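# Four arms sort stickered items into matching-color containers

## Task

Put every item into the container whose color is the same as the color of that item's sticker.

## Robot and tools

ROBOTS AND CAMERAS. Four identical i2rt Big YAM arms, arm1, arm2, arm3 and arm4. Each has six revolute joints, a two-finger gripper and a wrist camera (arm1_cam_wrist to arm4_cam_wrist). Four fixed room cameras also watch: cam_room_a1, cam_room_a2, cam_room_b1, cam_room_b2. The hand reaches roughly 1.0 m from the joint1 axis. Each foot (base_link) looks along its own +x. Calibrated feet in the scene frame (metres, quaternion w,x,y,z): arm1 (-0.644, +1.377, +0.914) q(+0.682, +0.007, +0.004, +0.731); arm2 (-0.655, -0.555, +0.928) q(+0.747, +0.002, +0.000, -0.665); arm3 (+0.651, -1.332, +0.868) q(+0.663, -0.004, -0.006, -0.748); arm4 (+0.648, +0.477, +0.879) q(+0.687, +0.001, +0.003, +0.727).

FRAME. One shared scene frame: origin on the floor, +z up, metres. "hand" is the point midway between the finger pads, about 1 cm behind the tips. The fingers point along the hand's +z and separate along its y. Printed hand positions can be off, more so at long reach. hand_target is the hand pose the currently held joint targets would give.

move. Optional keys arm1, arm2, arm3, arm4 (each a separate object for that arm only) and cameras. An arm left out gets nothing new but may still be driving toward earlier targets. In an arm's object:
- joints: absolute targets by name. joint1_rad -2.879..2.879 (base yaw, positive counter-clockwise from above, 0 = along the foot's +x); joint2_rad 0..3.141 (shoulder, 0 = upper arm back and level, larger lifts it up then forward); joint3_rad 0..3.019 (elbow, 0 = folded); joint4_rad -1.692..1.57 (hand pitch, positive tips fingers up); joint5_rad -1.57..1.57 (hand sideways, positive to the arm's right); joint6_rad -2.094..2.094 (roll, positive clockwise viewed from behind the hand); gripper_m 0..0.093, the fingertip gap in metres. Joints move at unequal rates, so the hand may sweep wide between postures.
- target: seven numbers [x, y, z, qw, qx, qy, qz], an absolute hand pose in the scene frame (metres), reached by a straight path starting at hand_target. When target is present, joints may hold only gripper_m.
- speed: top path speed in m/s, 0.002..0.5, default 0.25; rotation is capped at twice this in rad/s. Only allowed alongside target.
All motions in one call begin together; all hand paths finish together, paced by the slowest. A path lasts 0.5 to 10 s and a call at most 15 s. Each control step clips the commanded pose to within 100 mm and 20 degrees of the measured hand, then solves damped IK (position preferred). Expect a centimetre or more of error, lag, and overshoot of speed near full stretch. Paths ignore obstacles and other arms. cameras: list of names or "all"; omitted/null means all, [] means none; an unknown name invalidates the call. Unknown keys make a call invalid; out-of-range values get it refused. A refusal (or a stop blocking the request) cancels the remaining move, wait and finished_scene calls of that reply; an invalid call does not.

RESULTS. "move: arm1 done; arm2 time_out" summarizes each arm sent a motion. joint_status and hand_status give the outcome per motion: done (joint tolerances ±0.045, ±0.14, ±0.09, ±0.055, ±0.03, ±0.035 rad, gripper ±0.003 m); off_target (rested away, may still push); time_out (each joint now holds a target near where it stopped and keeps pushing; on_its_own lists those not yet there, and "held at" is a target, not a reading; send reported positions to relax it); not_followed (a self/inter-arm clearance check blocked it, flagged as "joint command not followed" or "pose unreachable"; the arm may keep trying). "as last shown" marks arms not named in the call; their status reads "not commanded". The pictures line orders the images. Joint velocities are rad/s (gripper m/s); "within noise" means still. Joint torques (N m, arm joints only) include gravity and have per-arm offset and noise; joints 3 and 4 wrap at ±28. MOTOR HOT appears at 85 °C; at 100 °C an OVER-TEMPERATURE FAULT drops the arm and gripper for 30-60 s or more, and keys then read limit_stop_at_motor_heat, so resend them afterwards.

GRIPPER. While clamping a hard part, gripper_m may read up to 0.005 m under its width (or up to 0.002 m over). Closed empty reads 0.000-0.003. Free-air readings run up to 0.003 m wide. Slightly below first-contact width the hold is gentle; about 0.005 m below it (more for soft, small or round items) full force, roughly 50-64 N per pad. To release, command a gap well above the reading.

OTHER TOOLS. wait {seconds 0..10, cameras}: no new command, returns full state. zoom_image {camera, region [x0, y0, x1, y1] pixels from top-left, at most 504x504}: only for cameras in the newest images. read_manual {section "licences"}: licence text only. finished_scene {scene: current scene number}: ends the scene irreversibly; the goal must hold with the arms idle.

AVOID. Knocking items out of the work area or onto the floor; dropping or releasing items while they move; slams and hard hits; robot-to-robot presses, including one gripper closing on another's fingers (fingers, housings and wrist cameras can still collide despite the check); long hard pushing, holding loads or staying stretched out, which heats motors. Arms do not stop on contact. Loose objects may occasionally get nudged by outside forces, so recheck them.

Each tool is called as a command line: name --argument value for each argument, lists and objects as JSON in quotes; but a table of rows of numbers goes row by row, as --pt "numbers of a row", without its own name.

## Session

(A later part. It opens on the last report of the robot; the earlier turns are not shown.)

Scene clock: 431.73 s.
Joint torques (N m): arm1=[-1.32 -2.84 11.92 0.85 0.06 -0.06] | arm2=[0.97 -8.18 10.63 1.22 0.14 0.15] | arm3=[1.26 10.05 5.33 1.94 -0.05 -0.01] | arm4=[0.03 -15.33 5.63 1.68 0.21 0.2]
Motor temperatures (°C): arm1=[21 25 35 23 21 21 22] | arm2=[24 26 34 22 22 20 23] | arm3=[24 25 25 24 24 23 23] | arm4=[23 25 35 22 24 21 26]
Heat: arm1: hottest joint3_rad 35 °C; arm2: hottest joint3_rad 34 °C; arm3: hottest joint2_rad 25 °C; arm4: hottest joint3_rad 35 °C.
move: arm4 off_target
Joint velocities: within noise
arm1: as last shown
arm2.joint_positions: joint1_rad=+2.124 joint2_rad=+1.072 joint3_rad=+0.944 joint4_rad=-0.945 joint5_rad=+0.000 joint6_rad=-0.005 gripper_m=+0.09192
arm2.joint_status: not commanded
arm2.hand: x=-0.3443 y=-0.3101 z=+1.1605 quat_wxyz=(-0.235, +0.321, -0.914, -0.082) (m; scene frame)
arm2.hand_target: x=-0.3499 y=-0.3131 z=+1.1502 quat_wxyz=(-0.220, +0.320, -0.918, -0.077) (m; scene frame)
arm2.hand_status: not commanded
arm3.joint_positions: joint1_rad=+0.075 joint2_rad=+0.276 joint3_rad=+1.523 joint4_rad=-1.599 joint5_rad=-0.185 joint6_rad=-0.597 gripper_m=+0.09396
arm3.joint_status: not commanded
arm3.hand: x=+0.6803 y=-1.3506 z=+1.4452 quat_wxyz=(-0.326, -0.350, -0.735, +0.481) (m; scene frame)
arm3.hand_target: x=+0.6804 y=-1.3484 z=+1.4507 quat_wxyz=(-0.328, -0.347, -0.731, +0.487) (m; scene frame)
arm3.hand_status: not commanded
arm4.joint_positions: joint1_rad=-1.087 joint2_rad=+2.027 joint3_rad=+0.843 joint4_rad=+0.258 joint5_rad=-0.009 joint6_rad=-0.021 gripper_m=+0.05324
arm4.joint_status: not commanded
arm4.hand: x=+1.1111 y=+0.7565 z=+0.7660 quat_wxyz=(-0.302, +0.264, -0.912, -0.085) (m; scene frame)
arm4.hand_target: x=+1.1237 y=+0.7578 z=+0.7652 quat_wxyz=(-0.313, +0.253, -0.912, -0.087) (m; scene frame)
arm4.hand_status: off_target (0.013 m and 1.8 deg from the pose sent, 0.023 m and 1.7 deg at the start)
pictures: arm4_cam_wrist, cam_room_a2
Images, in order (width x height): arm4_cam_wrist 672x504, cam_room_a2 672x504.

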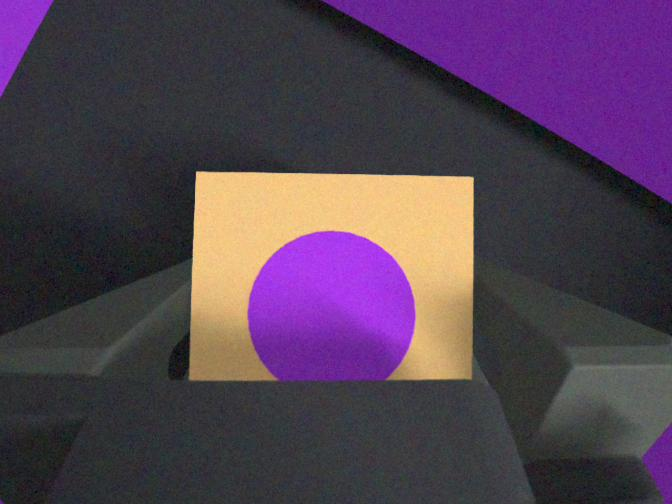

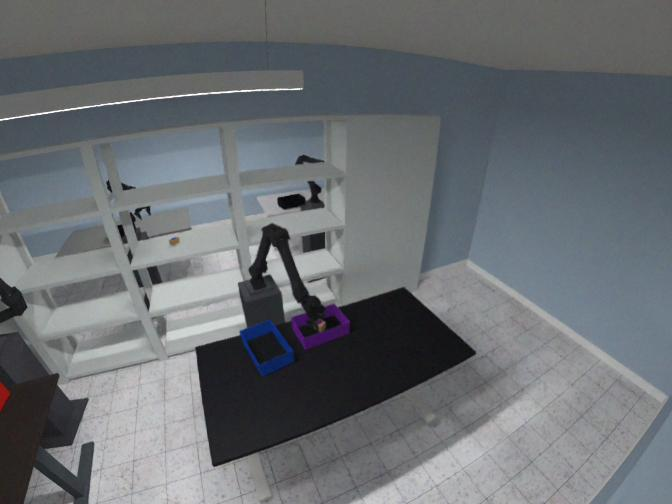

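move --arm4 '{"target":[1.126,0.759,0.745,0.3127,-0.2528,0.9115,0.0867],"speed":0.08}' --cameras '[]'

move --arm4 '{"target":[1.127,0.76,0.733,0.3127,-0.2528,0.9115,0.0867],"speed":0.08}' --cameras '["arm4_cam_wrist"]'

Scene clock: 437.13 s.
Joint torques (N m): arm1=[-1.08 -2.43 11.95 0.98 0.08 -0.06] | arm2=[1.14 -8 10.66 1.25 0.14 0.15] | arm3=[1.38 10.05 5.37 1.95 -0.05 -0.01] | arm4=[-0.26 -15.27 5.65 1.54 0.16 0.18]
Motor temperatures (°C): arm1=[21 25 35 23 21 21 22] | arm2=[24 26 34 22 22 20 23] | arm3=[24 25 25 24 24 23 23] | arm4=[23 25 35 22 24 21 26]
Heat: arm1: hottest joint3_rad 35 °C; arm2: hottest joint3_rad 34 °C; arm3: hottest joint2_rad 25 °C; arm4: hottest joint3_rad 35 °C.
move: arm4 off_target
Joint velocities: within noise
arm1, arm2, arm3: as last shown
arm4.joint_positions: joint1_rad=-1.087 joint2_rad=+2.084 joint3_rad=+0.853 joint4_rad=+0.300 joint5_rad=-0.009 joint6_rad=-0.021 gripper_m=+0.05324
arm4.joint_status: not commanded
arm4.hand: x=+1.1107 y=+0.7563 z=+0.7455 quat_wxyz=(-0.300, +0.265, -0.913, -0.084) (m; scene frame)
arm4.hand_target: x=+1.1256 y=+0.7587 z=+0.7454 quat_wxyz=(-0.313, +0.253, -0.911, -0.087) (m; scene frame)
arm4.hand_status: off_target (0.016 m and 2.0 deg from the pose sent, 0.026 m and 1.8 deg at the start)
pictures: none
No camera images: "cameras" was empty.

Scene clock: 438.10 s.
Joint torques (N m): arm1=[-1.38 -2.73 11.97 0.99 0.12 -0.01] | arm2=[1.08 -8 10.66 1.24 0.13 0.14] | arm3=[1.26 9.93 5.35 1.91 -0.04 0] | arm4=[0.15 -14.68 5.42 1.55 0.2 0.18]
Motor temperatures (°C): arm1=[21 25 35 23 21 21 22] | arm2=[24 26 34 22 22 20 23] | arm3=[24 25 25 24 24 23 23] | arm4=[23 25 35 22 24 21 26]
Heat: arm1: hottest joint3_rad 35 °C; arm2: hottest joint3_rad 34 °C; arm3: hottest joint2_rad 25 °C; arm4: hottest joint3_rad 35 °C.
move: arm4 off_target
Joint velocities: within noise
arm1.joint_positions: joint1_rad=-1.004 joint2_rad=+0.949 joint3_rad=+0.830 joint4_rad=-0.768 joint5_rad=-0.010 joint6_rad=+0.006 gripper_m=+0.08997
arm1.joint_status: not commanded
arm1.hand: x=-0.3260 y=+1.6099 z=+1.1513 quat_wxyz=(-0.310, +0.292, -0.898, -0.114) (m; scene frame)
arm1.hand_target: x=-0.3273 y=+1.6104 z=+1.1513 quat_wxyz=(-0.306, +0.297, -0.898, -0.111) (m; scene frame)
arm1.hand_status: not commanded
arm2, arm3: as last shown
arm4.joint_positions: joint1_rad=-1.087 joint2_rad=+2.111 joint3_rad=+0.866 joint4_rad=+0.326 joint5_rad=-0.009 joint6_rad=-0.021 gripper_m=+0.05324
arm4.joint_status: not commanded
arm4.hand: x=+1.1152 y=+0.7589 z=+0.7389 quat_wxyz=(-0.306, +0.264, -0.911, -0.086) (m; scene frame)
arm4.hand_target: x=+1.1265 y=+0.7597 z=+0.7333 quat_wxyz=(-0.313, +0.253, -0.912, -0.087) (m; scene frame)
arm4.hand_status: off_target (0.013 m and 1.5 deg from the pose sent, 0.021 m and 2.0 deg at the start)
pictures: arm4_cam_wrist
Images, in order (width x height): arm4_cam_wrist 672x504.

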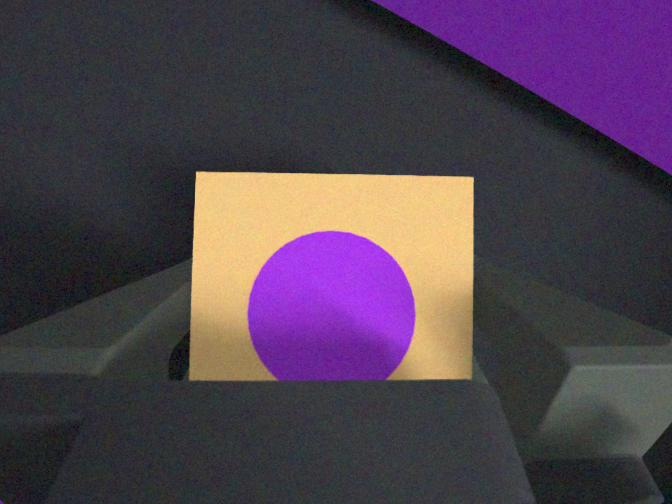

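move --arm4 '{"joints":{"gripper_m":0.092}}' --cameras '["arm4_cam_wrist"]'

move --arm4 '{"target":[1.11,0.752,0.95,0.3127,-0.2528,0.9115,0.0867],"speed":0.15}' --cameras '["arm4_cam_wrist"]'

move --arm4 '{"joints":{"joint1_rad":-1.087,"joint2_rad":0.9,"joint3_rad":1.25,"joint4_rad":-1.1,"joint5_rad":0,"joint6_rad":0}}' --cameras '[]'

move --arm4 '{"joints":{"joint1_rad":2.185}}' --cameras '[]'

move --arm4 '{"target":[0.366,0.253,1.13,-0.1312,-0.8659,-0.3016,0.3768],"speed":0.2}' --cameras '["arm4_cam_wrist"]'

move --arm4 '{"target":[-0.03,-0.062,1.13,-0.1312,-0.8659,-0.3016,0.3768],"speed":0.2}' --cameras '["arm4_cam_wrist"]'

Scene clock: 460.17 s.
Joint torques (N m): arm1=[-1.55 -3.14 11.86 1.05 0.06 -0.03] | arm2=[1.08 -7.88 10.63 1.24 0.14 0.14] | arm3=[1.14 9.99 5.29 1.99 -0.05 -0.01] | arm4=[0.15 -15.27 5.33 1.61 0.24 0.17]
Motor temperatures (°C): arm1=[21 25 35 23 21 21 22] | arm2=[24 26 34 22 22 20 23] | arm3=[24 25 25 24 24 23 23] | arm4=[23 25 32 22 24 21 26]
Heat: arm1: hottest joint3_rad 35 °C; arm2: hottest joint3_rad 34 °C; arm3: hottest joint2_rad 25 °C; arm4: hottest joint3_rad 32 °C.
move: arm4 done
Joint velocities: within noise
arm1, arm2, arm3: as last shown
arm4.joint_positions: joint1_rad=-1.087 joint2_rad=+2.111 joint3_rad=+0.866 joint4_rad=+0.326 joint5_rad=-0.009 joint6_rad=-0.020 gripper_m=+0.09191
arm4.joint_status: all done
arm4.hand: x=+1.1151 y=+0.7589 z=+0.7387 quat_wxyz=(-0.306, +0.264, -0.911, -0.086) (m; scene frame)
arm4.hand_target: x=+1.1264 y=+0.7597 z=+0.7332 quat_wxyz=(-0.312, +0.253, -0.912, -0.087) (m; scene frame)
arm4.hand_status: not commanded
pictures: arm4_cam_wrist
Images, in order (width x height): arm4_cam_wrist 672x504.

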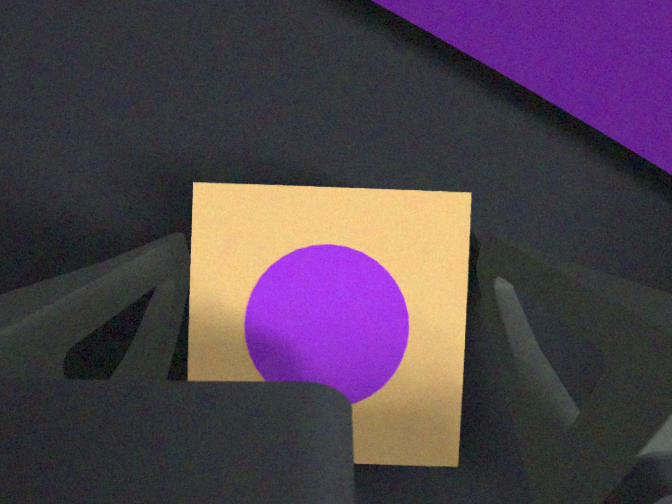

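Scene clock: 462.27 s.
Joint torques (N m): arm1=[-1.44 -2.96 11.88 1.06 0.07 -0.03] | arm2=[1.14 -7.88 10.65 1.22 0.13 0.15] | arm3=[1.32 10.17 5.34 1.98 -0.04 -0.01] | arm4=[-0.03 -14.8 9.62 0.55 0.17 0.18]
Motor temperatures (°C): arm1=[21 25 35 23 21 21 22] | arm2=[24 26 34 22 22 20 23] | arm3=[24 25 25 24 24 23 23] | arm4=[23 25 32 22 24 21 26]
Heat: arm1: hottest joint3_rad 35 °C; arm2: hottest joint3_rad 34 °C; arm3: hottest joint2_rad 25 °C; arm4: hottest joint3_rad 32 °C.
move: arm4 off_target
Joint velocities: within noise
arm1, arm2, arm3: as last shown
arm4.joint_positions: joint1_rad=-1.087 joint2_rad=+1.571 joint3_rad=+0.848 joint4_rad=-0.206 joint5_rad=-0.007 joint6_rad=-0.018 gripper_m=+0.09191
arm4.joint_status: not commanded
arm4.hand: x=+1.0964 y=+0.7474 z=+0.9352 quat_wxyz=(-0.301, +0.263, -0.913, -0.084) (m; scene frame)
arm4.hand_target: x=+1.1094 y=+0.7518 z=+0.9502 quat_wxyz=(-0.313, +0.253, -0.911, -0.087) (m; scene frame)
arm4.hand_status: off_target (0.021 m and 1.8 deg from the pose sent, 0.211 m and 1.5 deg at the start)
pictures: arm4_cam_wrist
Images, in order (width x height): arm4_cam_wrist 672x504.

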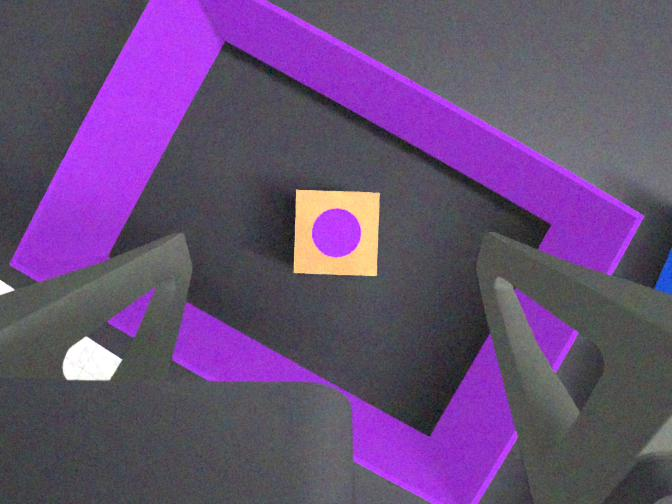

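Scene clock: 463.80 s.
Joint torques (N m): arm1=[-1.55 -2.61 11.82 1.18 0.05 -0.04] | arm2=[1.03 -7.94 10.66 1.22 0.13 0.15] | arm3=[1.32 10.05 5.35 1.95 -0.04 -0.01] | arm4=[1.03 -5.07 8.88 0.83 0.2 0.15]
Motor temperatures (°C): arm1=[21 25 35 23 21 21 22] | arm2=[24 26 34 22 22 20 23] | arm3=[24 25 25 24 24 23 23] | arm4=[23 25 33 22 24 21 26]
Heat: arm1: hottest joint3_rad 35 °C; arm2: hottest joint3_rad 34 °C; arm3: hottest joint2_rad 25 °C; arm4: hottest joint3_rad 33 °C.
move: arm4 done
Joint velocities: within noise
arm1, arm2, arm3: as last shown
arm4.joint_positions: joint1_rad=-1.087 joint2_rad=+0.899 joint3_rad=+1.252 joint4_rad=-1.088 joint5_rad=-0.003 joint6_rad=-0.014 gripper_m=+0.09191
arm4.joint_status: all done
arm4.hand: x=+0.9757 y=+0.6744 z=+1.3134 quat_wxyz=(-0.389, +0.251, -0.880, -0.106) (m; scene frame)
arm4.hand_target: x=+0.9747 y=+0.6730 z=+1.3096 quat_wxyz=(-0.382, +0.245, -0.885, -0.105) (m; scene frame)
arm4.hand_status: not commanded
pictures: none
No camera images: "cameras" was empty.

Scene clock: 466.23 s.
Joint torques (N m): arm1=[-1.85 -3.14 11.82 1.11 0.1 -0.06] | arm2=[1.08 -7.94 10.66 1.22 0.13 0.15] | arm3=[1.26 10.05 5.35 1.95 -0.05 0] | arm4=[0.5 -5.01 9.09 0.77 0.15 0.16]
Motor temperatures (°C): arm1=[21 24 35 23 21 21 22] | arm2=[24 26 34 22 22 20 23] | arm3=[24 25 25 24 24 23 23] | arm4=[23 25 33 22 24 21 26]
Heat: arm1: hottest joint3_rad 35 °C; arm2: hottest joint3_rad 34 °C; arm3: hottest joint2_rad 25 °C; arm4: hottest joint3_rad 33 °C.
move: arm4 done
Joint velocities: within noise
arm1, arm2, arm3: as last shown
arm4.joint_positions: joint1_rad=+2.183 joint2_rad=+0.906 joint3_rad=+1.252 joint4_rad=-1.088 joint5_rad=-0.002 joint6_rad=-0.011 gripper_m=+0.09197
arm4.joint_status: all done
arm4.hand: x=+0.3501 y=+0.2419 z=+1.3153 quat_wxyz=(+0.132, +0.862, +0.305, -0.383) (m; scene frame)
arm4.hand_target: x=+0.3532 y=+0.2440 z=+1.3140 quat_wxyz=(+0.132, +0.865, +0.301, -0.379) (m; scene frame)
arm4.hand_status: not commanded
pictures: none
No camera images: "cameras" was empty.

Scene clock: 467.83 s.
Joint torques (N m): arm1=[-1.03 -3.02 11.9 0.98 0.1 0] | arm2=[1.2 -7.94 10.65 1.24 0.14 0.15] | arm3=[1.32 10.17 5.34 1.95 -0.06 0] | arm4=[1.2 -4.66 9.85 1.72 0.21 0.19]
Motor temperatures (°C): arm1=[21 24 35 23 21 21 22] | arm2=[24 26 34 22 22 20 23] | arm3=[24 25 25 24 24 23 23] | arm4=[23 25 33 22 24 21 26]
Heat: arm1: hottest joint3_rad 35 °C; arm2: hottest joint3_rad 34 °C; arm3: hottest joint2_rad 25 °C; arm4: hottest joint3_rad 33 °C.
move: arm4 done
Joint velocities: within noise
arm1, arm2, arm3: as last shown
arm4.joint_positions: joint1_rad=+2.183 joint2_rad=+0.796 joint3_rad=+0.705 joint4_rad=-0.699 joint5_rad=-0.001 joint6_rad=-0.011 gripper_m=+0.09197
arm4.joint_status: not commanded
arm4.hand: x=+0.3673 y=+0.2557 z=+1.1205 quat_wxyz=(+0.124, +0.871, +0.308, -0.363) (m; scene frame)
arm4.hand_target: x=+0.3661 y=+0.2531 z=+1.1301 quat_wxyz=(+0.131, +0.866, +0.302, -0.377) (m; scene frame)
arm4.hand_status: done (0.010 m and 2.0 deg from the pose sent, 0.186 m and 1.0 deg at the start)
pictures: arm4_cam_wrist
Images, in order (width x height): arm4_cam_wrist 672x504.

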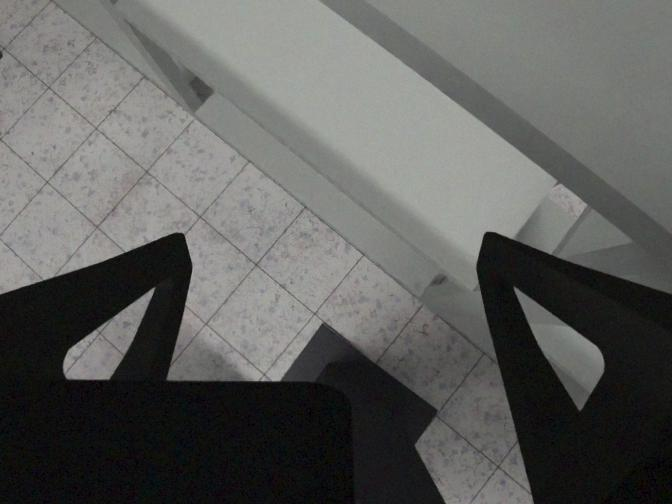

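Scene clock: 471.33 s.
Joint torques (N m): arm1=[-1.55 -3.02 11.79 1.05 0.05 -0.04] | arm2=[1.08 -8 10.65 1.26 0.13 0.15] | arm3=[1.32 10.29 5.34 1.98 -0.06 -0.01] | arm4=[1.49 -24.59 13.6 0.8 0.18 0.18]
Motor temperatures (°C): arm1=[21 24 35 23 21 21 22] | arm2=[24 26 34 22 22 20 23] | arm3=[24 25 25 24 24 23 23] | arm4=[23 25 34 22 24 21 26]
Heat: arm1: hottest joint3_rad 35 °C; arm2: hottest joint3_rad 34 °C; arm3: hottest joint2_rad 25 °C; arm4: hottest joint3_rad 34 °C.
move: arm4 off_target
Joint velocities: within noise
arm1: as last shown
arm2.joint_positions: joint1_rad=+2.124 joint2_rad=+1.072 joint3_rad=+0.944 joint4_rad=-0.945 joint5_rad=+0.000 joint6_rad=-0.005 gripper_m=+0.09192
arm2.joint_status: not commanded
arm2.hand: x=-0.3443 y=-0.3101 z=+1.1605 quat_wxyz=(-0.235, +0.321, -0.914, -0.082) (m; scene frame)
arm2.hand_target: x=-0.3499 y=-0.3131 z=+1.1502 quat_wxyz=(-0.220, +0.320, -0.918, -0.077) (m; scene frame)
arm2.hand_status: not commanded
arm3.joint_positions: joint1_rad=+0.075 joint2_rad=+0.276 joint3_rad=+1.523 joint4_rad=-1.599 joint5_rad=-0.185 joint6_rad=-0.597 gripper_m=+0.09396
arm3.joint_status: not commanded
arm3.hand: x=+0.6803 y=-1.3506 z=+1.4452 quat_wxyz=(-0.326, -0.350, -0.735, +0.481) (m; scene frame)
arm3.hand_target: x=+0.6804 y=-1.3484 z=+1.4507 quat_wxyz=(-0.328, -0.347, -0.731, +0.487) (m; scene frame)
arm3.hand_status: not commanded
arm4.joint_positions: joint1_rad=+2.183 joint2_rad=+2.193 joint3_rad=+2.233 joint4_rad=-0.807 joint5_rad=-0.001 joint6_rad=-0.011 gripper_m=+0.09197
arm4.joint_status: not commanded
arm4.hand: x=-0.0231 y=-0.0530 z=+1.1273 quat_wxyz=(+0.128, +0.866, +0.307, -0.373) (m; scene frame)
arm4.hand_target: x=-0.0292 y=-0.0616 z=+1.1298 quat_wxyz=(+0.132, +0.866, +0.302, -0.378) (m; scene frame)
arm4.hand_status: off_target (0.012 m and 0.8 deg from the pose sent, 0.509 m and 2.0 deg at the start)
pictures: arm4_cam_wrist
Images, in order (width x height): arm4_cam_wrist 672x504.

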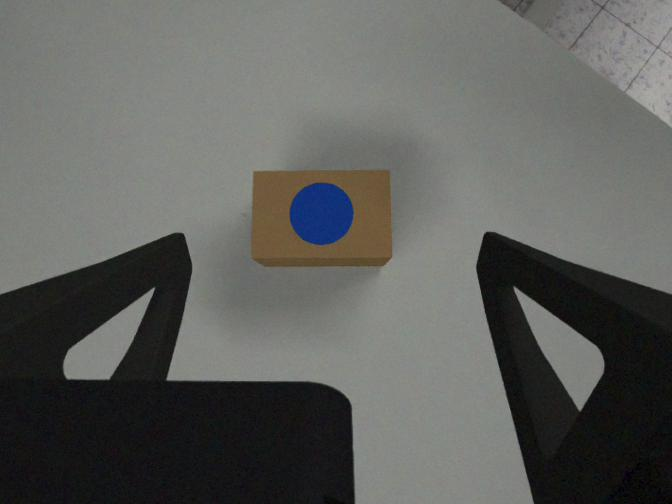

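move --arm4 '{"target":[-0.056,-0.092,1.085,-0.1312,-0.8659,-0.3016,0.3768],"speed":0.15}' --cameras '["arm4_cam_wrist"]'

move --arm4 '{"target":[-0.056,-0.092,1.045,-0.1312,-0.8659,-0.3016,0.3768],"speed":0.12}' --cameras '["arm4_cam_wrist"]'

Scene clock: 483.57 s.
Joint torques (N m): arm1=[-1.61 -3.19 11.88 1.25 0.02 -0.05] | arm2=[1.08 -8.06 10.65 1.24 0.14 0.15] | arm3=[1.2 9.99 5.38 2 -0.05 -0.01] | arm4=[1.85 -26.7 13.52 0.73 0.17 0.15]
Motor temperatures (°C): arm1=[21 24 36 23 21 21 22] | arm2=[24 25 34 22 22 20 23] | arm3=[24 25 25 24 24 23 23] | arm4=[23 25 38 22 24 21 25]
Heat: arm1: hottest joint3_rad 36 °C; arm2: hottest joint3_rad 34 °C; arm3: hottest joint2_rad 25 °C; arm4: hottest joint3_rad 38 °C.
move: arm4 off_target
Joint velocities: within noise
arm1, arm2, arm3: as last shown
arm4.joint_positions: joint1_rad=+2.188 joint2_rad=+2.365 joint3_rad=+2.417 joint4_rad=-0.821 joint5_rad=+0.005 joint6_rad=-0.006 gripper_m=+0.09197
arm4.joint_status: not commanded
arm4.hand: x=-0.0533 y=-0.0812 z=+1.0799 quat_wxyz=(+0.126, +0.868, +0.306, -0.371) (m; scene frame)
arm4.hand_target: x=-0.0553 y=-0.0915 z=+1.0850 quat_wxyz=(+0.132, +0.865, +0.301, -0.378) (m; scene frame)
arm4.hand_status: off_target (0.012 m and 1.0 deg from the pose sent, 0.066 m and 0.8 deg at the start)
pictures: arm4_cam_wrist
Images, in order (width x height): arm4_cam_wrist 672x504.

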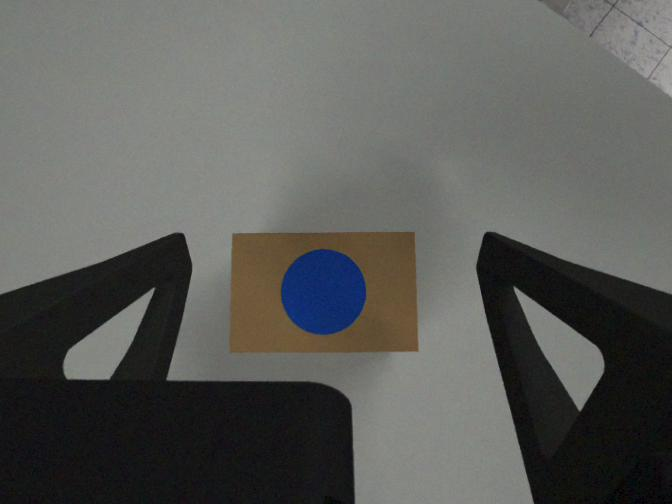

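Scene clock: 484.63 s.
Joint torques (N m): arm1=[-1.44 -3.08 11.95 1.18 0.06 -0.03] | arm2=[1.03 -8.06 10.66 1.26 0.13 0.15] | arm3=[1.26 10.17 5.33 1.94 -0.05 -0.01] | arm4=[1.38 -27.16 9.63 1.8 0.21 0.19]
Motor temperatures (°C): arm1=[21 24 36 23 21 21 22] | arm2=[24 25 34 22 22 20 23] | arm3=[24 25 25 24 24 23 23] | arm4=[23 25 38 22 24 21 25]
Heat: arm1: hottest joint3_rad 36 °C; arm2: hottest joint3_rad 34 °C; arm3: hottest joint2_rad 25 °C; arm4: hottest joint3_rad 38 °C.
move: arm4 off_target
Joint velocities: within noise
arm1.joint_positions: joint1_rad=-1.004 joint2_rad=+0.949 joint3_rad=+0.830 joint4_rad=-0.768 joint5_rad=-0.010 joint6_rad=+0.006 gripper_m=+0.08997
arm1.joint_status: not commanded
arm1.hand: x=-0.3260 y=+1.6099 z=+1.1513 quat_wxyz=(-0.310, +0.292, -0.898, -0.114) (m; scene frame)
arm1.hand_target: x=-0.3273 y=+1.6104 z=+1.1513 quat_wxyz=(-0.306, +0.297, -0.898, -0.111) (m; scene frame)
arm1.hand_status: not commanded
arm2, arm3: as last shown
arm4.joint_positions: joint1_rad=+2.188 joint2_rad=+2.365 joint3_rad=+2.361 joint4_rad=-0.746 joint5_rad=+0.005 joint6_rad=-0.006 gripper_m=+0.09197
arm4.joint_status: not commanded
arm4.hand: x=-0.0564 y=-0.0837 z=+1.0621 quat_wxyz=(+0.129, +0.864, +0.304, -0.380) (m; scene frame)
arm4.hand_target: x=-0.0554 y=-0.0915 z=+1.0452 quat_wxyz=(+0.131, +0.866, +0.302, -0.377) (m; scene frame)
arm4.hand_status: off_target (0.019 m and 0.6 deg from the pose sent, 0.036 m and 1.0 deg at the start)
pictures: arm4_cam_wrist
Images, in order (width x height): arm4_cam_wrist 672x504.

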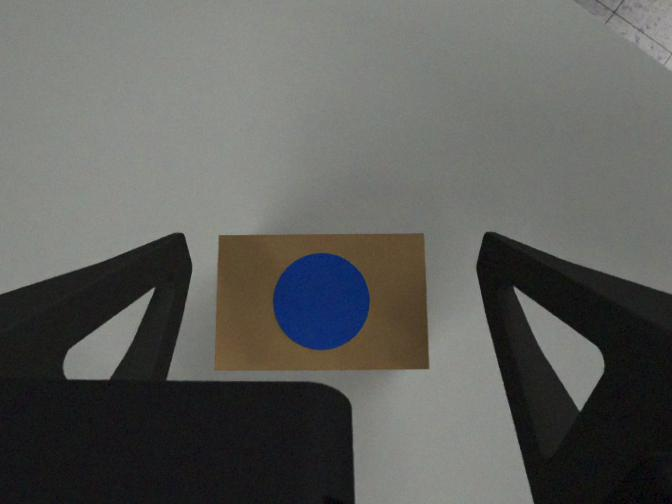

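move --arm4 '{"target":[-0.048,-0.092,0.988,-0.1312,-0.8659,-0.3016,0.3768],"speed":0.12}' --cameras '["arm4_cam_wrist"]'

Scene clock: 489.37 s.
Joint torques (N m): arm1=[-1.38 -3.02 11.81 1.1 0.04 0.02] | arm2=[0.97 -8.06 10.66 1.26 0.12 0.14] | arm3=[1.2 9.99 5.34 1.92 -0.04 -0.01] | arm4=[1.49 -27.34 8.42 1.69 0.11 0.18]
Motor temperatures (°C): arm1=[21 24 36 23 21 21 22] | arm2=[24 25 34 22 22 20 23] | arm3=[24 25 25 24 24 23 23] | arm4=[23 26 37 22 24 21 25]
Heat: arm1: hottest joint3_rad 36 °C; arm2: hottest joint3_rad 34 °C; arm3: hottest joint2_rad 25 °C; arm4: hottest joint3_rad 37 °C.
move: arm4 off_target
Joint velocities: within noise
arm1, arm2, arm3: as last shown
arm4.joint_positions: joint1_rad=+2.195 joint2_rad=+2.364 joint3_rad=+2.224 joint4_rad=-0.591 joint5_rad=+0.013 joint6_rad=-0.002 gripper_m=+0.09197
arm4.joint_status: not commanded
arm4.hand: x=-0.0531 y=-0.0868 z=+1.0141 quat_wxyz=(+0.131, +0.860, +0.303, -0.389) (m; scene frame)
arm4.hand_target: x=-0.0475 y=-0.0914 z=+0.9880 quat_wxyz=(+0.131, +0.866, +0.302, -0.377) (m; scene frame)
arm4.hand_status: off_target (0.027 m and 1.5 deg from the pose sent, 0.075 m and 0.6 deg at the start)
pictures: arm4_cam_wrist
Images, in order (width x height): arm4_cam_wrist 672x504.

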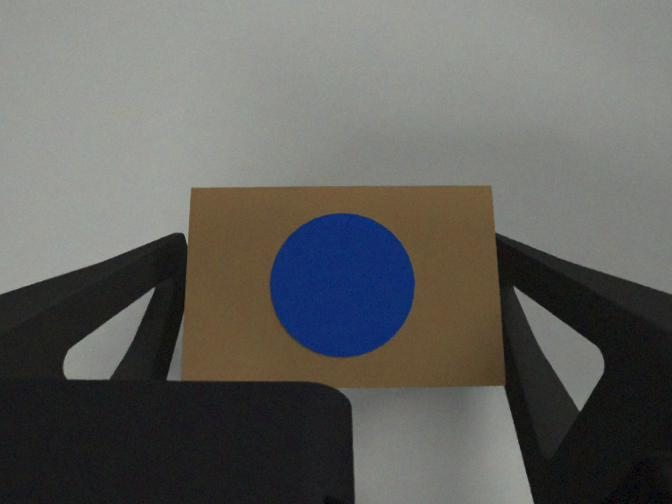

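move --arm4 '{"target":[-0.048,-0.092,0.970,-0.1312,-0.8659,-0.3016,0.3768],"speed":0.1}' --cameras '[]'

move --arm4 '{"joints":{"gripper_m":0.06}}' --cameras '["arm4_cam_wrist"]'

move --arm4 '{"target":[-0.035,-0.075,1.12,-0.1312,-0.8659,-0.3016,0.3768],"speed":0.15}' --cameras '["arm4_cam_wrist"]'

Scene clock: 497.57 s.
Joint torques (N m): arm1=[-1.55 -3.02 11.73 1.11 0.08 -0.05] | arm2=[1.03 -8 10.63 1.25 0.13 0.14] | arm3=[1.32 10.05 5.37 1.95 -0.06 -0.01] | arm4=[1.08 -26.17 7.65 1.43 0.11 0.18]
Motor temperatures (°C): arm1=[21 24 36 23 21 21 22] | arm2=[24 25 34 22 22 20 23] | arm3=[24 25 25 24 24 23 23] | arm4=[23 28 37 22 24 21 25]
Heat: arm1: hottest joint3_rad 36 °C; arm2: hottest joint3_rad 34 °C; arm3: hottest joint2_rad 25 °C; arm4: hottest joint3_rad 37 °C.
move: arm4 off_target
Joint velocities: within noise
arm1, arm2, arm3: as last shown
arm4.joint_positions: joint1_rad=+2.195 joint2_rad=+2.364 joint3_rad=+2.206 joint4_rad=-0.548 joint5_rad=+0.013 joint6_rad=-0.002 gripper_m=+0.09197
arm4.joint_status: not commanded
arm4.hand: x=-0.0556 y=-0.0889 z=+1.0128 quat_wxyz=(+0.135, +0.855, +0.301, -0.400) (m; scene frame)
arm4.hand_target: x=-0.0470 y=-0.0909 z=+0.9705 quat_wxyz=(+0.131, +0.866, +0.302, -0.377) (m; scene frame)
arm4.hand_status: off_target (0.044 m and 2.9 deg from the pose sent, 0.045 m and 1.5 deg at the start)
pictures: none
No camera images: "cameras" was empty.

Scene clock: 498.10 s.
Joint torques (N m): arm1=[-1.03 -2.96 11.92 1.31 0.06 -0.04] | arm2=[1.03 -8.12 10.66 1.24 0.13 0.15] | arm3=[1.2 10.17 5.33 1.94 -0.05 -0.01] | arm4=[1.73 -26.05 7.77 1.37 0.08 0.18]
Motor temperatures (°C): arm1=[21 24 36 23 21 21 22] | arm2=[24 25 34 22 22 20 23] | arm3=[24 25 25 24 24 23 23] | arm4=[23 28 37 22 24 21 25]
Heat: arm1: hottest joint3_rad 36 °C; arm2: hottest joint3_rad 34 °C; arm3: hottest joint2_rad 25 °C; arm4: hottest joint3_rad 37 °C.
move: arm4 off_target
Joint velocities: within noise
arm1, arm2, arm3: as last shown
arm4.joint_positions: joint1_rad=+2.195 joint2_rad=+2.364 joint3_rad=+2.206 joint4_rad=-0.543 joint5_rad=+0.013 joint6_rad=-0.002 gripper_m=+0.06924
arm4.joint_status: gripper_m off_target (ended at +0.06927, target +0.06000)
arm4.hand: x=-0.0562 y=-0.0892 z=+1.0133 quat_wxyz=(+0.135, +0.854, +0.300, -0.402) (m; scene frame)
arm4.hand_target: x=-0.0471 y=-0.0910 z=+0.9707 quat_wxyz=(+0.131, +0.866, +0.302, -0.377) (m; scene frame)
arm4.hand_status: not commanded
pictures: arm4_cam_wrist
Images, in order (width x height): arm4_cam_wrist 672x504.

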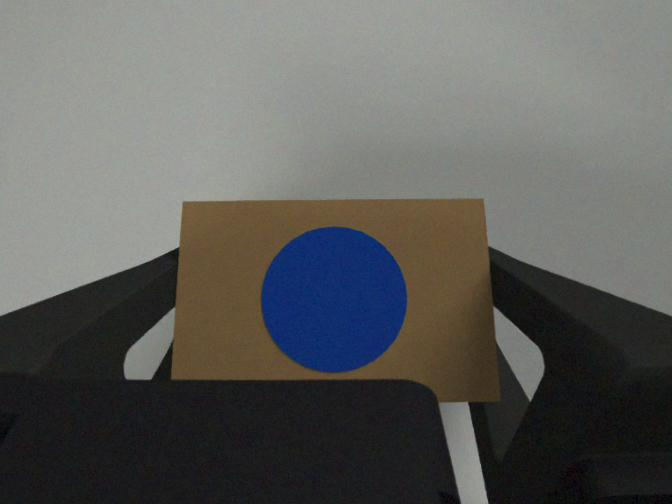

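Scene clock: 499.93 s.
Joint torques (N m): arm1=[-1.61 -2.67 11.84 0.96 0.04 -0.02] | arm2=[0.97 -8.06 10.63 1.25 0.13 0.15] | arm3=[1.26 10.11 5.34 1.95 -0.06 -0.01] | arm4=[1.14 -28.92 13.34 0.8 0 0.12]
Motor temperatures (°C): arm1=[21 24 36 23 21 21 22] | arm2=[24 25 34 22 22 20 23] | arm3=[24 25 25 24 24 23 23] | arm4=[23 28 37 22 24 21 25]
Heat: arm1: hottest joint3_rad 36 °C; arm2: hottest joint3_rad 34 °C; arm3: hottest joint2_rad 25 °C; arm4: hottest joint3_rad 37 °C.
move: arm4 off_target
Joint velocities: within noise
arm1, arm2, arm3: as last shown
arm4.joint_positions: joint1_rad=+2.195 joint2_rad=+2.277 joint3_rad=+2.292 joint4_rad=-0.818 joint5_rad=+0.012 joint6_rad=-0.002 gripper_m=+0.06924
arm4.joint_status: not commanded
arm4.hand: x=-0.0303 y=-0.0687 z=+1.0877 quat_wxyz=(+0.120, +0.873, +0.308, -0.358) (m; scene frame)
arm4.hand_target: x=-0.0338 y=-0.0739 z=+1.1200 quat_wxyz=(+0.131, +0.866, +0.302, -0.377) (m; scene frame)
arm4.hand_status: off_target (0.033 m and 2.8 deg from the pose sent, 0.110 m and 3.2 deg at the start)
pictures: arm4_cam_wrist
Images, in order (width x height): arm4_cam_wrist 672x504.

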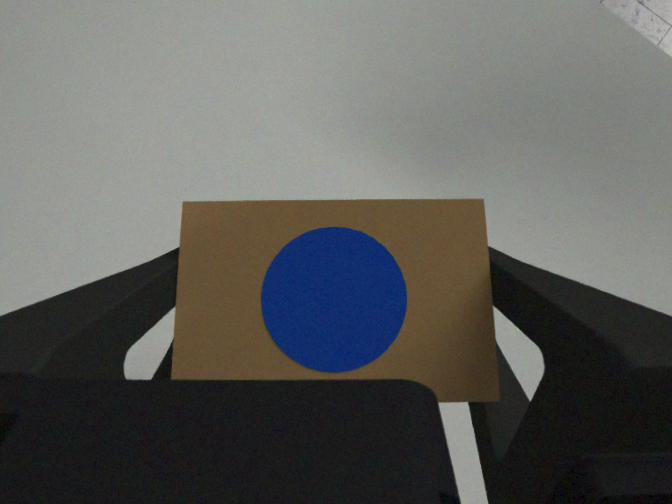

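move --arm4 '{"target":[0.366,0.253,1.15,-0.1312,-0.8659,-0.3016,0.3768],"speed":0.2}' --cameras '[]'

move --arm4 '{"joints":{"joint2_rad":0.9,"joint3_rad":1.25,"joint4_rad":-1.1}}' --cameras '[]'

move --arm4 '{"joints":{"joint1_rad":-1.791}}' --cameras '[]'

move --arm4 '{"target":[1.15,0.396,0.93,0.3976,0.0751,0.9138,-0.0327],"speed":0.2}' --cameras '["arm4_cam_wrist"]'

Scene clock: 511.47 s.
Joint torques (N m): arm1=[-1.14 -3.43 11.78 1.17 0.07 -0.06] | arm2=[1.03 -8.12 10.65 1.24 0.13 0.15] | arm3=[1.14 10.11 5.33 1.94 -0.04 -0.01] | arm4=[0.15 -3.08 9.55 0.81 -0.02 0.09]
Motor temperatures (°C): arm1=[21 24 36 23 21 21 22] | arm2=[24 25 34 22 22 20 23] | arm3=[24 25 25 24 24 23 23] | arm4=[23 29 37 22 24 21 26]
Heat: arm1: hottest joint3_rad 36 °C; arm2: hottest joint3_rad 34 °C; arm3: hottest joint2_rad 25 °C; arm4: hottest joint3_rad 37 °C.
move: arm4 done
Joint velocities: within noise
arm1, arm2, arm3: as last shown
arm4.joint_positions: joint1_rad=+2.195 joint2_rad=+0.778 joint3_rad=+0.761 joint4_rad=-0.724 joint5_rad=+0.007 joint6_rad=-0.002 gripper_m=+0.06924
arm4.joint_status: not commanded
arm4.hand: x=+0.3660 y=+0.2510 z=+1.1534 quat_wxyz=(+0.132, +0.862, +0.305, -0.384) (m; scene frame)
arm4.hand_target: x=+0.3660 y=+0.2530 z=+1.1499 quat_wxyz=(+0.131, +0.866, +0.302, -0.377) (m; scene frame)
arm4.hand_status: done (0.004 m and 1.0 deg from the pose sent, 0.514 m and 2.8 deg at the start)
pictures: none
No camera images: "cameras" was empty.

Scene clock: 512.73 s.
Joint torques (N m): arm1=[-1.2 -2.37 11.71 1.02 0.07 -0.04] | arm2=[1.08 -8.06 10.65 1.22 0.14 0.15] | arm3=[1.26 10.05 5.35 1.94 -0.06 0] | arm4=[0.38 -3.9 11.4 0.76 -0.05 0.09]
Motor temperatures (°C): arm1=[21 24 36 23 21 21 22] | arm2=[24 25 34 22 22 20 23] | arm3=[24 25 25 24 24 23 23] | arm4=[23 29 37 22 24 21 26]
Heat: arm1: hottest joint3_rad 36 °C; arm2: hottest joint3_rad 34 °C; arm3: hottest joint2_rad 25 °C; arm4: hottest joint3_rad 37 °C.
move: arm4 done
Joint velocities: within noise
arm1: as last shown
arm2.joint_positions: joint1_rad=+2.124 joint2_rad=+1.072 joint3_rad=+0.944 joint4_rad=-0.945 joint5_rad=+0.000 joint6_rad=-0.005 gripper_m=+0.09192
arm2.joint_status: not commanded
arm2.hand: x=-0.3443 y=-0.3101 z=+1.1605 quat_wxyz=(-0.235, +0.321, -0.914, -0.082) (m; scene frame)
arm2.hand_target: x=-0.3499 y=-0.3131 z=+1.1502 quat_wxyz=(-0.220, +0.320, -0.918, -0.077) (m; scene frame)
arm2.hand_status: not commanded
arm3.joint_positions: joint1_rad=+0.075 joint2_rad=+0.276 joint3_rad=+1.523 joint4_rad=-1.599 joint5_rad=-0.185 joint6_rad=-0.597 gripper_m=+0.09396
arm3.joint_status: not commanded
arm3.hand: x=+0.6803 y=-1.3506 z=+1.4452 quat_wxyz=(-0.326, -0.350, -0.735, +0.481) (m; scene frame)
arm3.hand_target: x=+0.6804 y=-1.3484 z=+1.4507 quat_wxyz=(-0.328, -0.347, -0.731, +0.487) (m; scene frame)
arm3.hand_status: not commanded
arm4.joint_positions: joint1_rad=+2.195 joint2_rad=+0.892 joint3_rad=+1.217 joint4_rad=-1.090 joint5_rad=+0.007 joint6_rad=-0.002 gripper_m=+0.06924
arm4.joint_status: all done
arm4.hand: x=+0.3563 y=+0.2432 z=+1.3010 quat_wxyz=(+0.128, +0.866, +0.306, -0.373) (m; scene frame)
arm4.hand_target: x=+0.3539 y=+0.2433 z=+1.3143 quat_wxyz=(+0.132, +0.865, +0.301, -0.380) (m; scene frame)
arm4.hand_status: not commanded
pictures: none
No camera images: "cameras" was empty.

Scene clock: 515.37 s.
Joint torques (N m): arm1=[-1.08 -2.55 11.9 0.94 0.02 -0.06] | arm2=[1.03 -8.06 10.65 1.24 0.13 0.15] | arm3=[1.38 9.99 5.34 1.98 -0.05 0] | arm4=[0.73 -6.53 11.54 0.84 0.01 0.09]
Motor temperatures (°C): arm1=[21 24 36 23 21 21 22] | arm2=[24 25 34 22 22 20 23] | arm3=[24 25 25 24 24 23 23] | arm4=[23 28 38 22 24 21 26]
Heat: arm1: hottest joint3_rad 36 °C; arm2: hottest joint3_rad 34 °C; arm3: hottest joint2_rad 25 °C; arm4: hottest joint3_rad 38 °C.
move: arm4 done
Joint velocities: within noise
arm1, arm2, arm3: as last shown
arm4.joint_positions: joint1_rad=-1.790 joint2_rad=+0.912 joint3_rad=+1.217 joint4_rad=-1.090 joint5_rad=+0.006 joint6_rad=-0.002 gripper_m=+0.06934
arm4.joint_status: all done
arm4.hand: x=+1.0267 y=+0.4156 z=+1.2899 quat_wxyz=(-0.379, -0.074, -0.922, +0.036) (m; scene frame)
arm4.hand_target: x=+1.0230 y=+0.4162 z=+1.3105 quat_wxyz=(-0.396, -0.076, -0.915, +0.035) (m; scene frame)
arm4.hand_status: not commanded
pictures: none
No camera images: "cameras" was empty.

Scene clock: 518.03 s.
Joint torques (N m): arm1=[-1.61 -2.9 11.82 1.13 0.04 -0.06] | arm2=[1.2 -8 10.66 1.22 0.14 0.15] | arm3=[1.32 10.05 5.35 1.96 -0.04 -0.01] | arm4=[0.62 -12.04 6.53 1.96 -0.05 0.14]
Motor temperatures (°C): arm1=[21 24 36 23 21 21 22] | arm2=[24 25 34 22 22 20 23] | arm3=[24 25 25 24 24 23 23] | arm4=[23 28 37 22 24 21 26]
Heat: arm1: hottest joint3_rad 36 °C; arm2: hottest joint3_rad 34 °C; arm3: hottest joint2_rad 25 °C; arm4: hottest joint3_rad 37 °C.
move: arm4 done
Joint velocities: within noise
arm1.joint_positions: joint1_rad=-1.004 joint2_rad=+0.949 joint3_rad=+0.830 joint4_rad=-0.768 joint5_rad=-0.010 joint6_rad=+0.006 gripper_m=+0.08997
arm1.joint_status: not commanded
arm1.hand: x=-0.3260 y=+1.6099 z=+1.1513 quat_wxyz=(-0.310, +0.292, -0.898, -0.114) (m; scene frame)
arm1.hand_target: x=-0.3273 y=+1.6104 z=+1.1513 quat_wxyz=(-0.306, +0.297, -0.898, -0.111) (m; scene frame)
arm1.hand_status: not commanded
arm2, arm3: as last shown
arm4.joint_positions: joint1_rad=-1.790 joint2_rad=+1.542 joint3_rad=+0.680 joint4_rad=+0.099 joint5_rad=+0.004 joint6_rad=-0.002 gripper_m=+0.06934
arm4.joint_status: not commanded
arm4.hand: x=+1.1464 y=+0.3948 z=+0.9279 quat_wxyz=(-0.389, -0.074, -0.917, +0.036) (m; scene frame)
arm4.hand_target: x=+1.1500 y=+0.3960 z=+0.9301 quat_wxyz=(-0.398, -0.075, -0.914, +0.033) (m; scene frame)
arm4.hand_status: done (0.004 m and 1.1 deg from the pose sent, 0.381 m and 2.3 deg at the start)
pictures: arm4_cam_wrist
Images, in order (width x height): arm4_cam_wrist 672x504.

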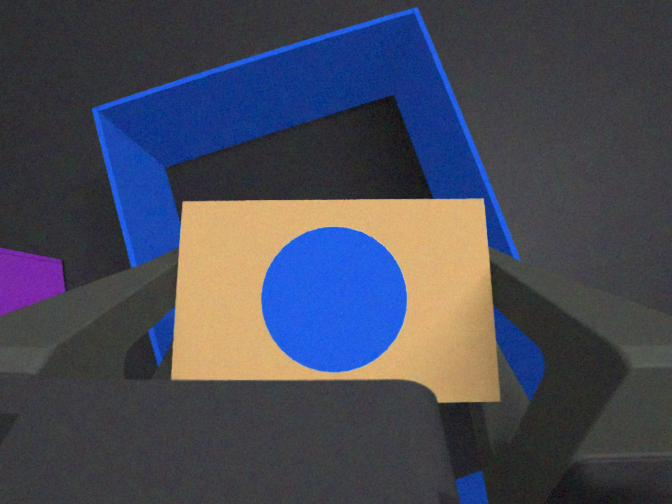

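move --arm4 '{"target":[1.15,0.395,0.79,0.3976,0.0751,0.9138,-0.0327],"speed":0.15}' --cameras '["arm4_cam_wrist"]'

move --arm4 '{"target":[1.15,0.395,0.755,0.3976,0.0751,0.9138,-0.0327],"speed":0.1}' --cameras '["arm4_cam_wrist"]'

move --arm4 '{"target":[1.15,0.395,0.742,0.3976,0.0751,0.9138,-0.0327],"speed":0.08}' --cameras '["arm4_cam_wrist"]'

Scene clock: 528.40 s.
Joint torques (N m): arm1=[-1.32 -2.67 11.96 0.98 0.05 -0.02] | arm2=[1.08 -8.06 10.65 1.25 0.12 0.16] | arm3=[1.26 9.99 5.38 2 -0.05 -0.01] | arm4=[1.08 -14.51 4.01 1.85 -0.02 0.11]
Motor temperatures (°C): arm1=[21 24 36 23 21 21 21] | arm2=[24 25 34 22 22 20 23] | arm3=[24 25 25 24 24 23 23] | arm4=[23 27 36 22 24 21 26]
Heat: arm1: hottest joint3_rad 36 °C; arm2: hottest joint3_rad 34 °C; arm3: hottest joint2_rad 25 °C; arm4: hottest joint3_rad 36 °C.
move: arm4 done
Joint velocities: within noise
arm1, arm2, arm3: as last shown
arm4.joint_positions: joint1_rad=-1.790 joint2_rad=+1.973 joint3_rad=+0.645 joint4_rad=+0.559 joint5_rad=+0.002 joint6_rad=-0.002 gripper_m=+0.06934
arm4.joint_status: not commanded
arm4.hand: x=+1.1415 y=+0.3952 z=+0.7873 quat_wxyz=(-0.386, -0.074, -0.919, +0.035) (m; scene frame)
arm4.hand_target: x=+1.1499 y=+0.3951 z=+0.7901 quat_wxyz=(-0.398, -0.075, -0.914, +0.033) (m; scene frame)
arm4.hand_status: done (0.009 m and 1.4 deg from the pose sent, 0.138 m and 1.1 deg at the start)
pictures: arm4_cam_wrist
Images, in order (width x height): arm4_cam_wrist 672x504.

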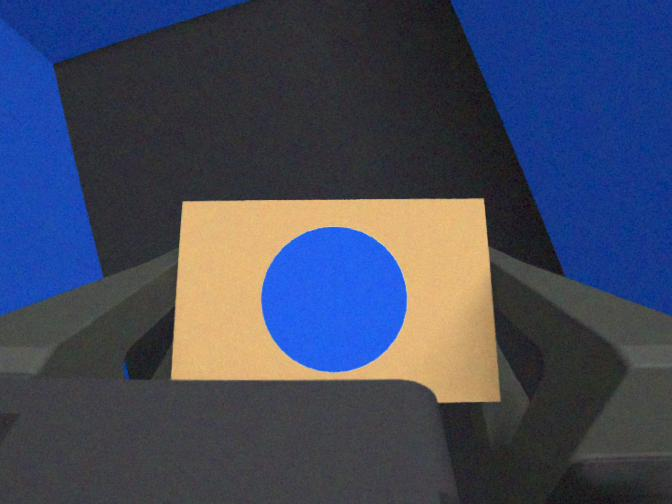

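Scene clock: 529.53 s.
Joint torques (N m): arm1=[-1.08 -3.19 11.89 0.83 0.05 -0.05] | arm2=[1.14 -8 10.66 1.24 0.14 0.15] | arm3=[1.26 10.05 5.34 1.95 -0.05 0] | arm4=[1.14 -14.1 3.67 1.99 0 0.08]
Motor temperatures (°C): arm1=[21 24 36 23 21 21 21] | arm2=[24 25 34 22 22 20 23] | arm3=[24 25 25 24 24 23 23] | arm4=[23 27 36 22 24 21 26]
Heat: arm1: hottest joint3_rad 36 °C; arm2: hottest joint3_rad 34 °C; arm3: hottest joint2_rad 25 °C; arm4: hottest joint3_rad 36 °C.
move: arm4 off_target
Joint velocities: within noise
arm1, arm2, arm3: as last shown
arm4.joint_positions: joint1_rad=-1.790 joint2_rad=+2.085 joint3_rad=+0.659 joint4_rad=+0.656 joint5_rad=+0.002 joint6_rad=-0.002 gripper_m=+0.06934
arm4.joint_status: not commanded
arm4.hand: x=+1.1395 y=+0.3954 z=+0.7545 quat_wxyz=(-0.386, -0.074, -0.919, +0.035) (m; scene frame)
arm4.hand_target: x=+1.1498 y=+0.3951 z=+0.7553 quat_wxyz=(-0.398, -0.075, -0.914, +0.033) (m; scene frame)
arm4.hand_status: off_target (0.011 m and 1.4 deg from the pose sent, 0.033 m and 1.4 deg at the start)
pictures: arm4_cam_wrist
Images, in order (width x height): arm4_cam_wrist 672x504.

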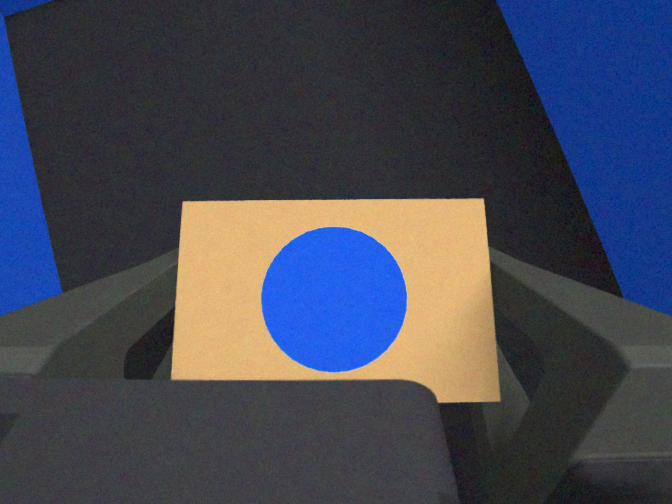

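Scene clock: 530.50 s.
Joint torques (N m): arm1=[-1.2 -2.55 11.9 1.1 0.08 -0.02] | arm2=[1.14 -8.12 10.63 1.26 0.14 0.14] | arm3=[1.08 10.05 5.37 1.95 -0.05 -0.02] | arm4=[1.26 -13.68 3.51 1.83 -0.04 0.13]
Motor temperatures (°C): arm1=[21 24 36 23 21 21 21] | arm2=[24 25 34 22 22 20 23] | arm3=[24 25 25 24 24 23 23] | arm4=[23 27 36 22 24 21 26]
Heat: arm1: hottest joint3_rad 36 °C; arm2: hottest joint3_rad 34 °C; arm3: hottest joint2_rad 25 °C; arm4: hottest joint3_rad 36 °C.
move: arm4 done
Joint velocities: within noise
arm1, arm2, arm3: as last shown
arm4.joint_positions: joint1_rad=-1.790 joint2_rad=+2.123 joint3_rad=+0.670 joint4_rad=+0.689 joint5_rad=+0.002 joint6_rad=-0.002 gripper_m=+0.06934
arm4.joint_status: not commanded
arm4.hand: x=+1.1411 y=+0.3951 z=+0.7447 quat_wxyz=(-0.389, -0.073, -0.918, +0.035) (m; scene frame)
arm4.hand_target: x=+1.1497 y=+0.3951 z=+0.7422 quat_wxyz=(-0.397, -0.075, -0.914, +0.033) (m; scene frame)
arm4.hand_status: done (0.009 m and 1.1 deg from the pose sent, 0.016 m and 1.4 deg at the start)
pictures: arm4_cam_wrist
Images, in order (width x height): arm4_cam_wrist 672x504.

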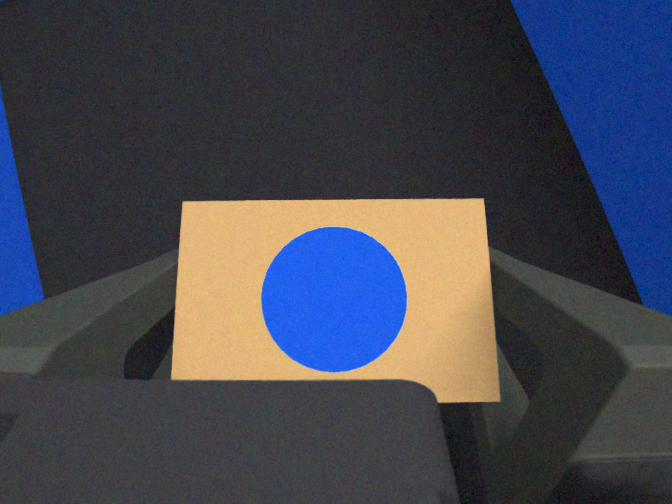

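move --arm4 '{"target":[1.15,0.395,0.733,0.3976,0.0751,0.9138,-0.0327],"speed":0.08}' --cameras '[]'

move --arm4 '{"joints":{"gripper_m":0.092}}' --cameras '["arm4_cam_wrist"]'

move --arm4 '{"target":[1.14,0.396,0.93,0.3976,0.0751,0.9138,-0.0327],"speed":0.15}' --cameras '["arm4_cam_wrist","cam_room_a2"]'

Scene clock: 535.50 s.
Joint torques (N m): arm1=[-1.14 -2.61 11.79 1.11 0.02 -0.03] | arm2=[1.08 -8 10.65 1.25 0.13 0.15] | arm3=[1.26 10.05 5.34 1.99 -0.06 -0.01] | arm4=[0.56 -14.1 3.11 1.81 0 0.12]
Motor temperatures (°C): arm1=[21 24 36 23 21 21 21] | arm2=[23 25 34 22 22 20 23] | arm3=[24 25 25 24 24 23 23] | arm4=[23 27 35 22 24 21 26]
Heat: arm1: hottest joint3_rad 36 °C; arm2: hottest joint3_rad 34 °C; arm3: hottest joint2_rad 25 °C; arm4: hottest joint3_rad 35 °C.
move: arm4 done
Joint velocities: within noise
arm1, arm2, arm3: as last shown
arm4.joint_positions: joint1_rad=-1.790 joint2_rad=+2.150 joint3_rad=+0.679 joint4_rad=+0.712 joint5_rad=+0.002 joint6_rad=-0.002 gripper_m=+0.06934
arm4.joint_status: not commanded
arm4.hand: x=+1.1428 y=+0.3948 z=+0.7378 quat_wxyz=(-0.391, -0.073, -0.917, +0.035) (m; scene frame)
arm4.hand_target: x=+1.1497 y=+0.3951 z=+0.7331 quat_wxyz=(-0.397, -0.075, -0.914, +0.033) (m; scene frame)
arm4.hand_status: done (0.009 m and 0.9 deg from the pose sent, 0.015 m and 1.1 deg at the start)
pictures: none
No camera images: "cameras" was empty.

Scene clock: 536.00 s.
Joint torques (N m): arm1=[-1.61 -3.43 11.85 1.11 0.05 -0.01] | arm2=[1.03 -8.18 10.67 1.26 0.13 0.15] | arm3=[1.32 9.99 5.37 1.95 -0.05 -0.01] | arm4=[0.85 -14.04 3.19 1.77 -0.01 0.11]
Motor temperatures (°C): arm1=[21 24 36 23 21 21 21] | arm2=[23 25 34 22 22 20 23] | arm3=[24 25 25 24 24 23 23] | arm4=[23 27 35 22 24 21 26]
Heat: arm1: hottest joint3_rad 36 °C; arm2: hottest joint3_rad 34 °C; arm3: hottest joint2_rad 25 °C; arm4: hottest joint3_rad 35 °C.
move: arm4 done
Joint velocities: within noise
arm1, arm2, arm3: as last shown
arm4.joint_positions: joint1_rad=-1.790 joint2_rad=+2.150 joint3_rad=+0.679 joint4_rad=+0.714 joint5_rad=+0.002 joint6_rad=-0.002 gripper_m=+0.09191
arm4.joint_status: all done
arm4.hand: x=+1.1430 y=+0.3947 z=+0.7380 quat_wxyz=(-0.392, -0.073, -0.916, +0.035) (m; scene frame)
arm4.hand_target: x=+1.1497 y=+0.3951 z=+0.7331 quat_wxyz=(-0.397, -0.075, -0.914, +0.033) (m; scene frame)
arm4.hand_status: not commanded
pictures: arm4_cam_wrist
Images, in order (width x height): arm4_cam_wrist 672x504.

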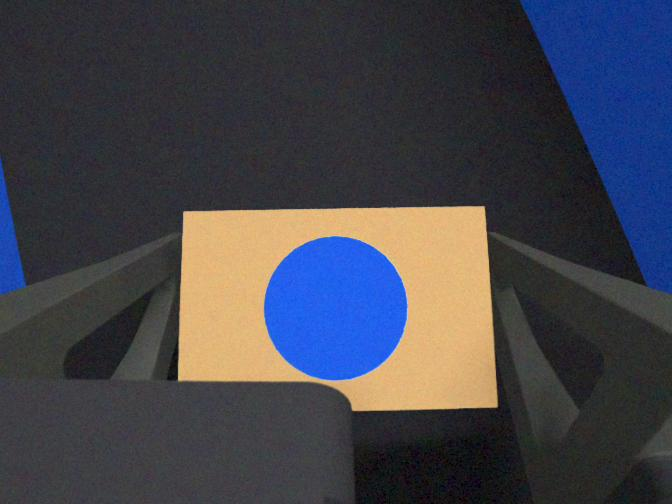

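Scene clock: 537.97 s.
Joint torques (N m): arm1=[-1.61 -2.55 11.92 1.22 0.06 0] | arm2=[1.08 -8 10.66 1.24 0.13 0.16] | arm3=[1.26 9.99 5.3 1.96 -0.05 0] | arm4=[0.56 -12.16 7.77 0.75 -0.06 0.06]
Motor temperatures (°C): arm1=[21 24 36 23 21 21 21] | arm2=[23 25 34 22 22 20 23] | arm3=[24 25 25 24 24 23 23] | arm4=[23 26 35 22 24 21 26]
Heat: arm1: hottest joint3_rad 36 °C; arm2: hottest joint3_rad 34 °C; arm3: hottest joint2_rad 25 °C; arm4: hottest joint3_rad 35 °C.
move: arm4 done
Joint velocities: within noise
arm1: as last shown
arm2.joint_positions: joint1_rad=+2.124 joint2_rad=+1.072 joint3_rad=+0.944 joint4_rad=-0.945 joint5_rad=+0.000 joint6_rad=-0.005 gripper_m=+0.09192
arm2.joint_status: not commanded
arm2.hand: x=-0.3443 y=-0.3101 z=+1.1605 quat_wxyz=(-0.235, +0.321, -0.914, -0.082) (m; scene frame)
arm2.hand_target: x=-0.3499 y=-0.3131 z=+1.1502 quat_wxyz=(-0.220, +0.320, -0.918, -0.077) (m; scene frame)
arm2.hand_status: not commanded
arm3.joint_positions: joint1_rad=+0.075 joint2_rad=+0.276 joint3_rad=+1.523 joint4_rad=-1.599 joint5_rad=-0.185 joint6_rad=-0.597 gripper_m=+0.09396
arm3.joint_status: not commanded
arm3.hand: x=+0.6803 y=-1.3506 z=+1.4452 quat_wxyz=(-0.326, -0.350, -0.735, +0.481) (m; scene frame)
arm3.hand_target: x=+0.6804 y=-1.3484 z=+1.4507 quat_wxyz=(-0.328, -0.347, -0.731, +0.487) (m; scene frame)
arm3.hand_status: not commanded
arm4.joint_positions: joint1_rad=-1.790 joint2_rad=+1.524 joint3_rad=+0.632 joint4_rad=+0.137 joint5_rad=+0.001 joint6_rad=-0.002 gripper_m=+0.09191
arm4.joint_status: not commanded
arm4.hand: x=+1.1326 y=+0.3976 z=+0.9232 quat_wxyz=(-0.393, -0.073, -0.916, +0.035) (m; scene frame)
arm4.hand_target: x=+1.1398 y=+0.3960 z=+0.9301 quat_wxyz=(-0.398, -0.075, -0.914, +0.033) (m; scene frame)
arm4.hand_status: done (0.010 m and 0.6 deg from the pose sent, 0.192 m and 0.8 deg at the start)
pictures: arm4_cam_wrist, cam_room_a2
Images, in order (width x height): arm4_cam_wrist 672x504, cam_room_a2 672x504.

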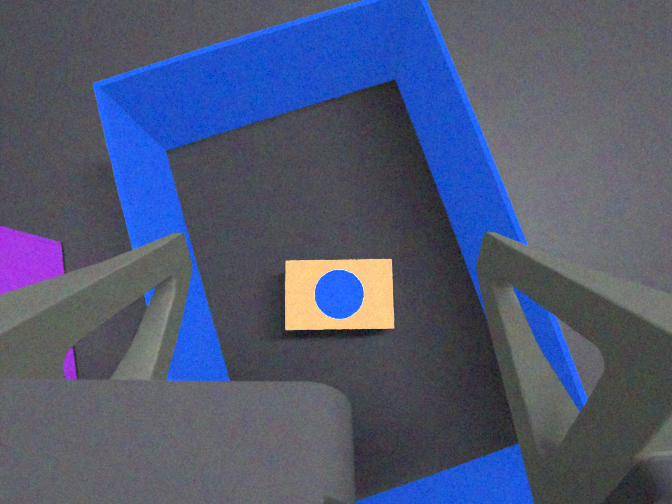

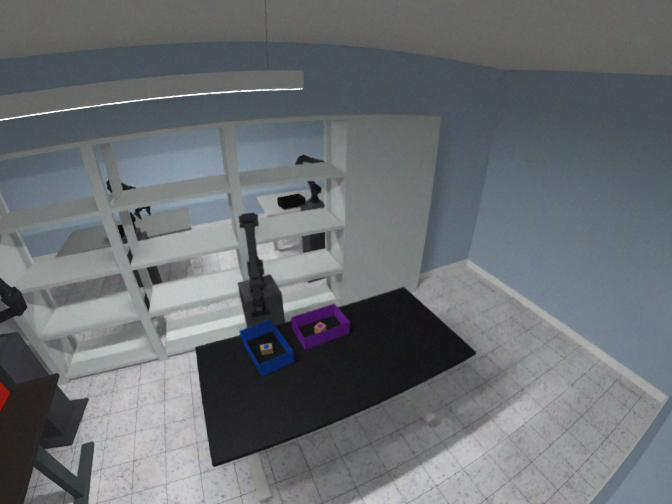

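finished_scene --scene 1

The scene is finished: the task was done.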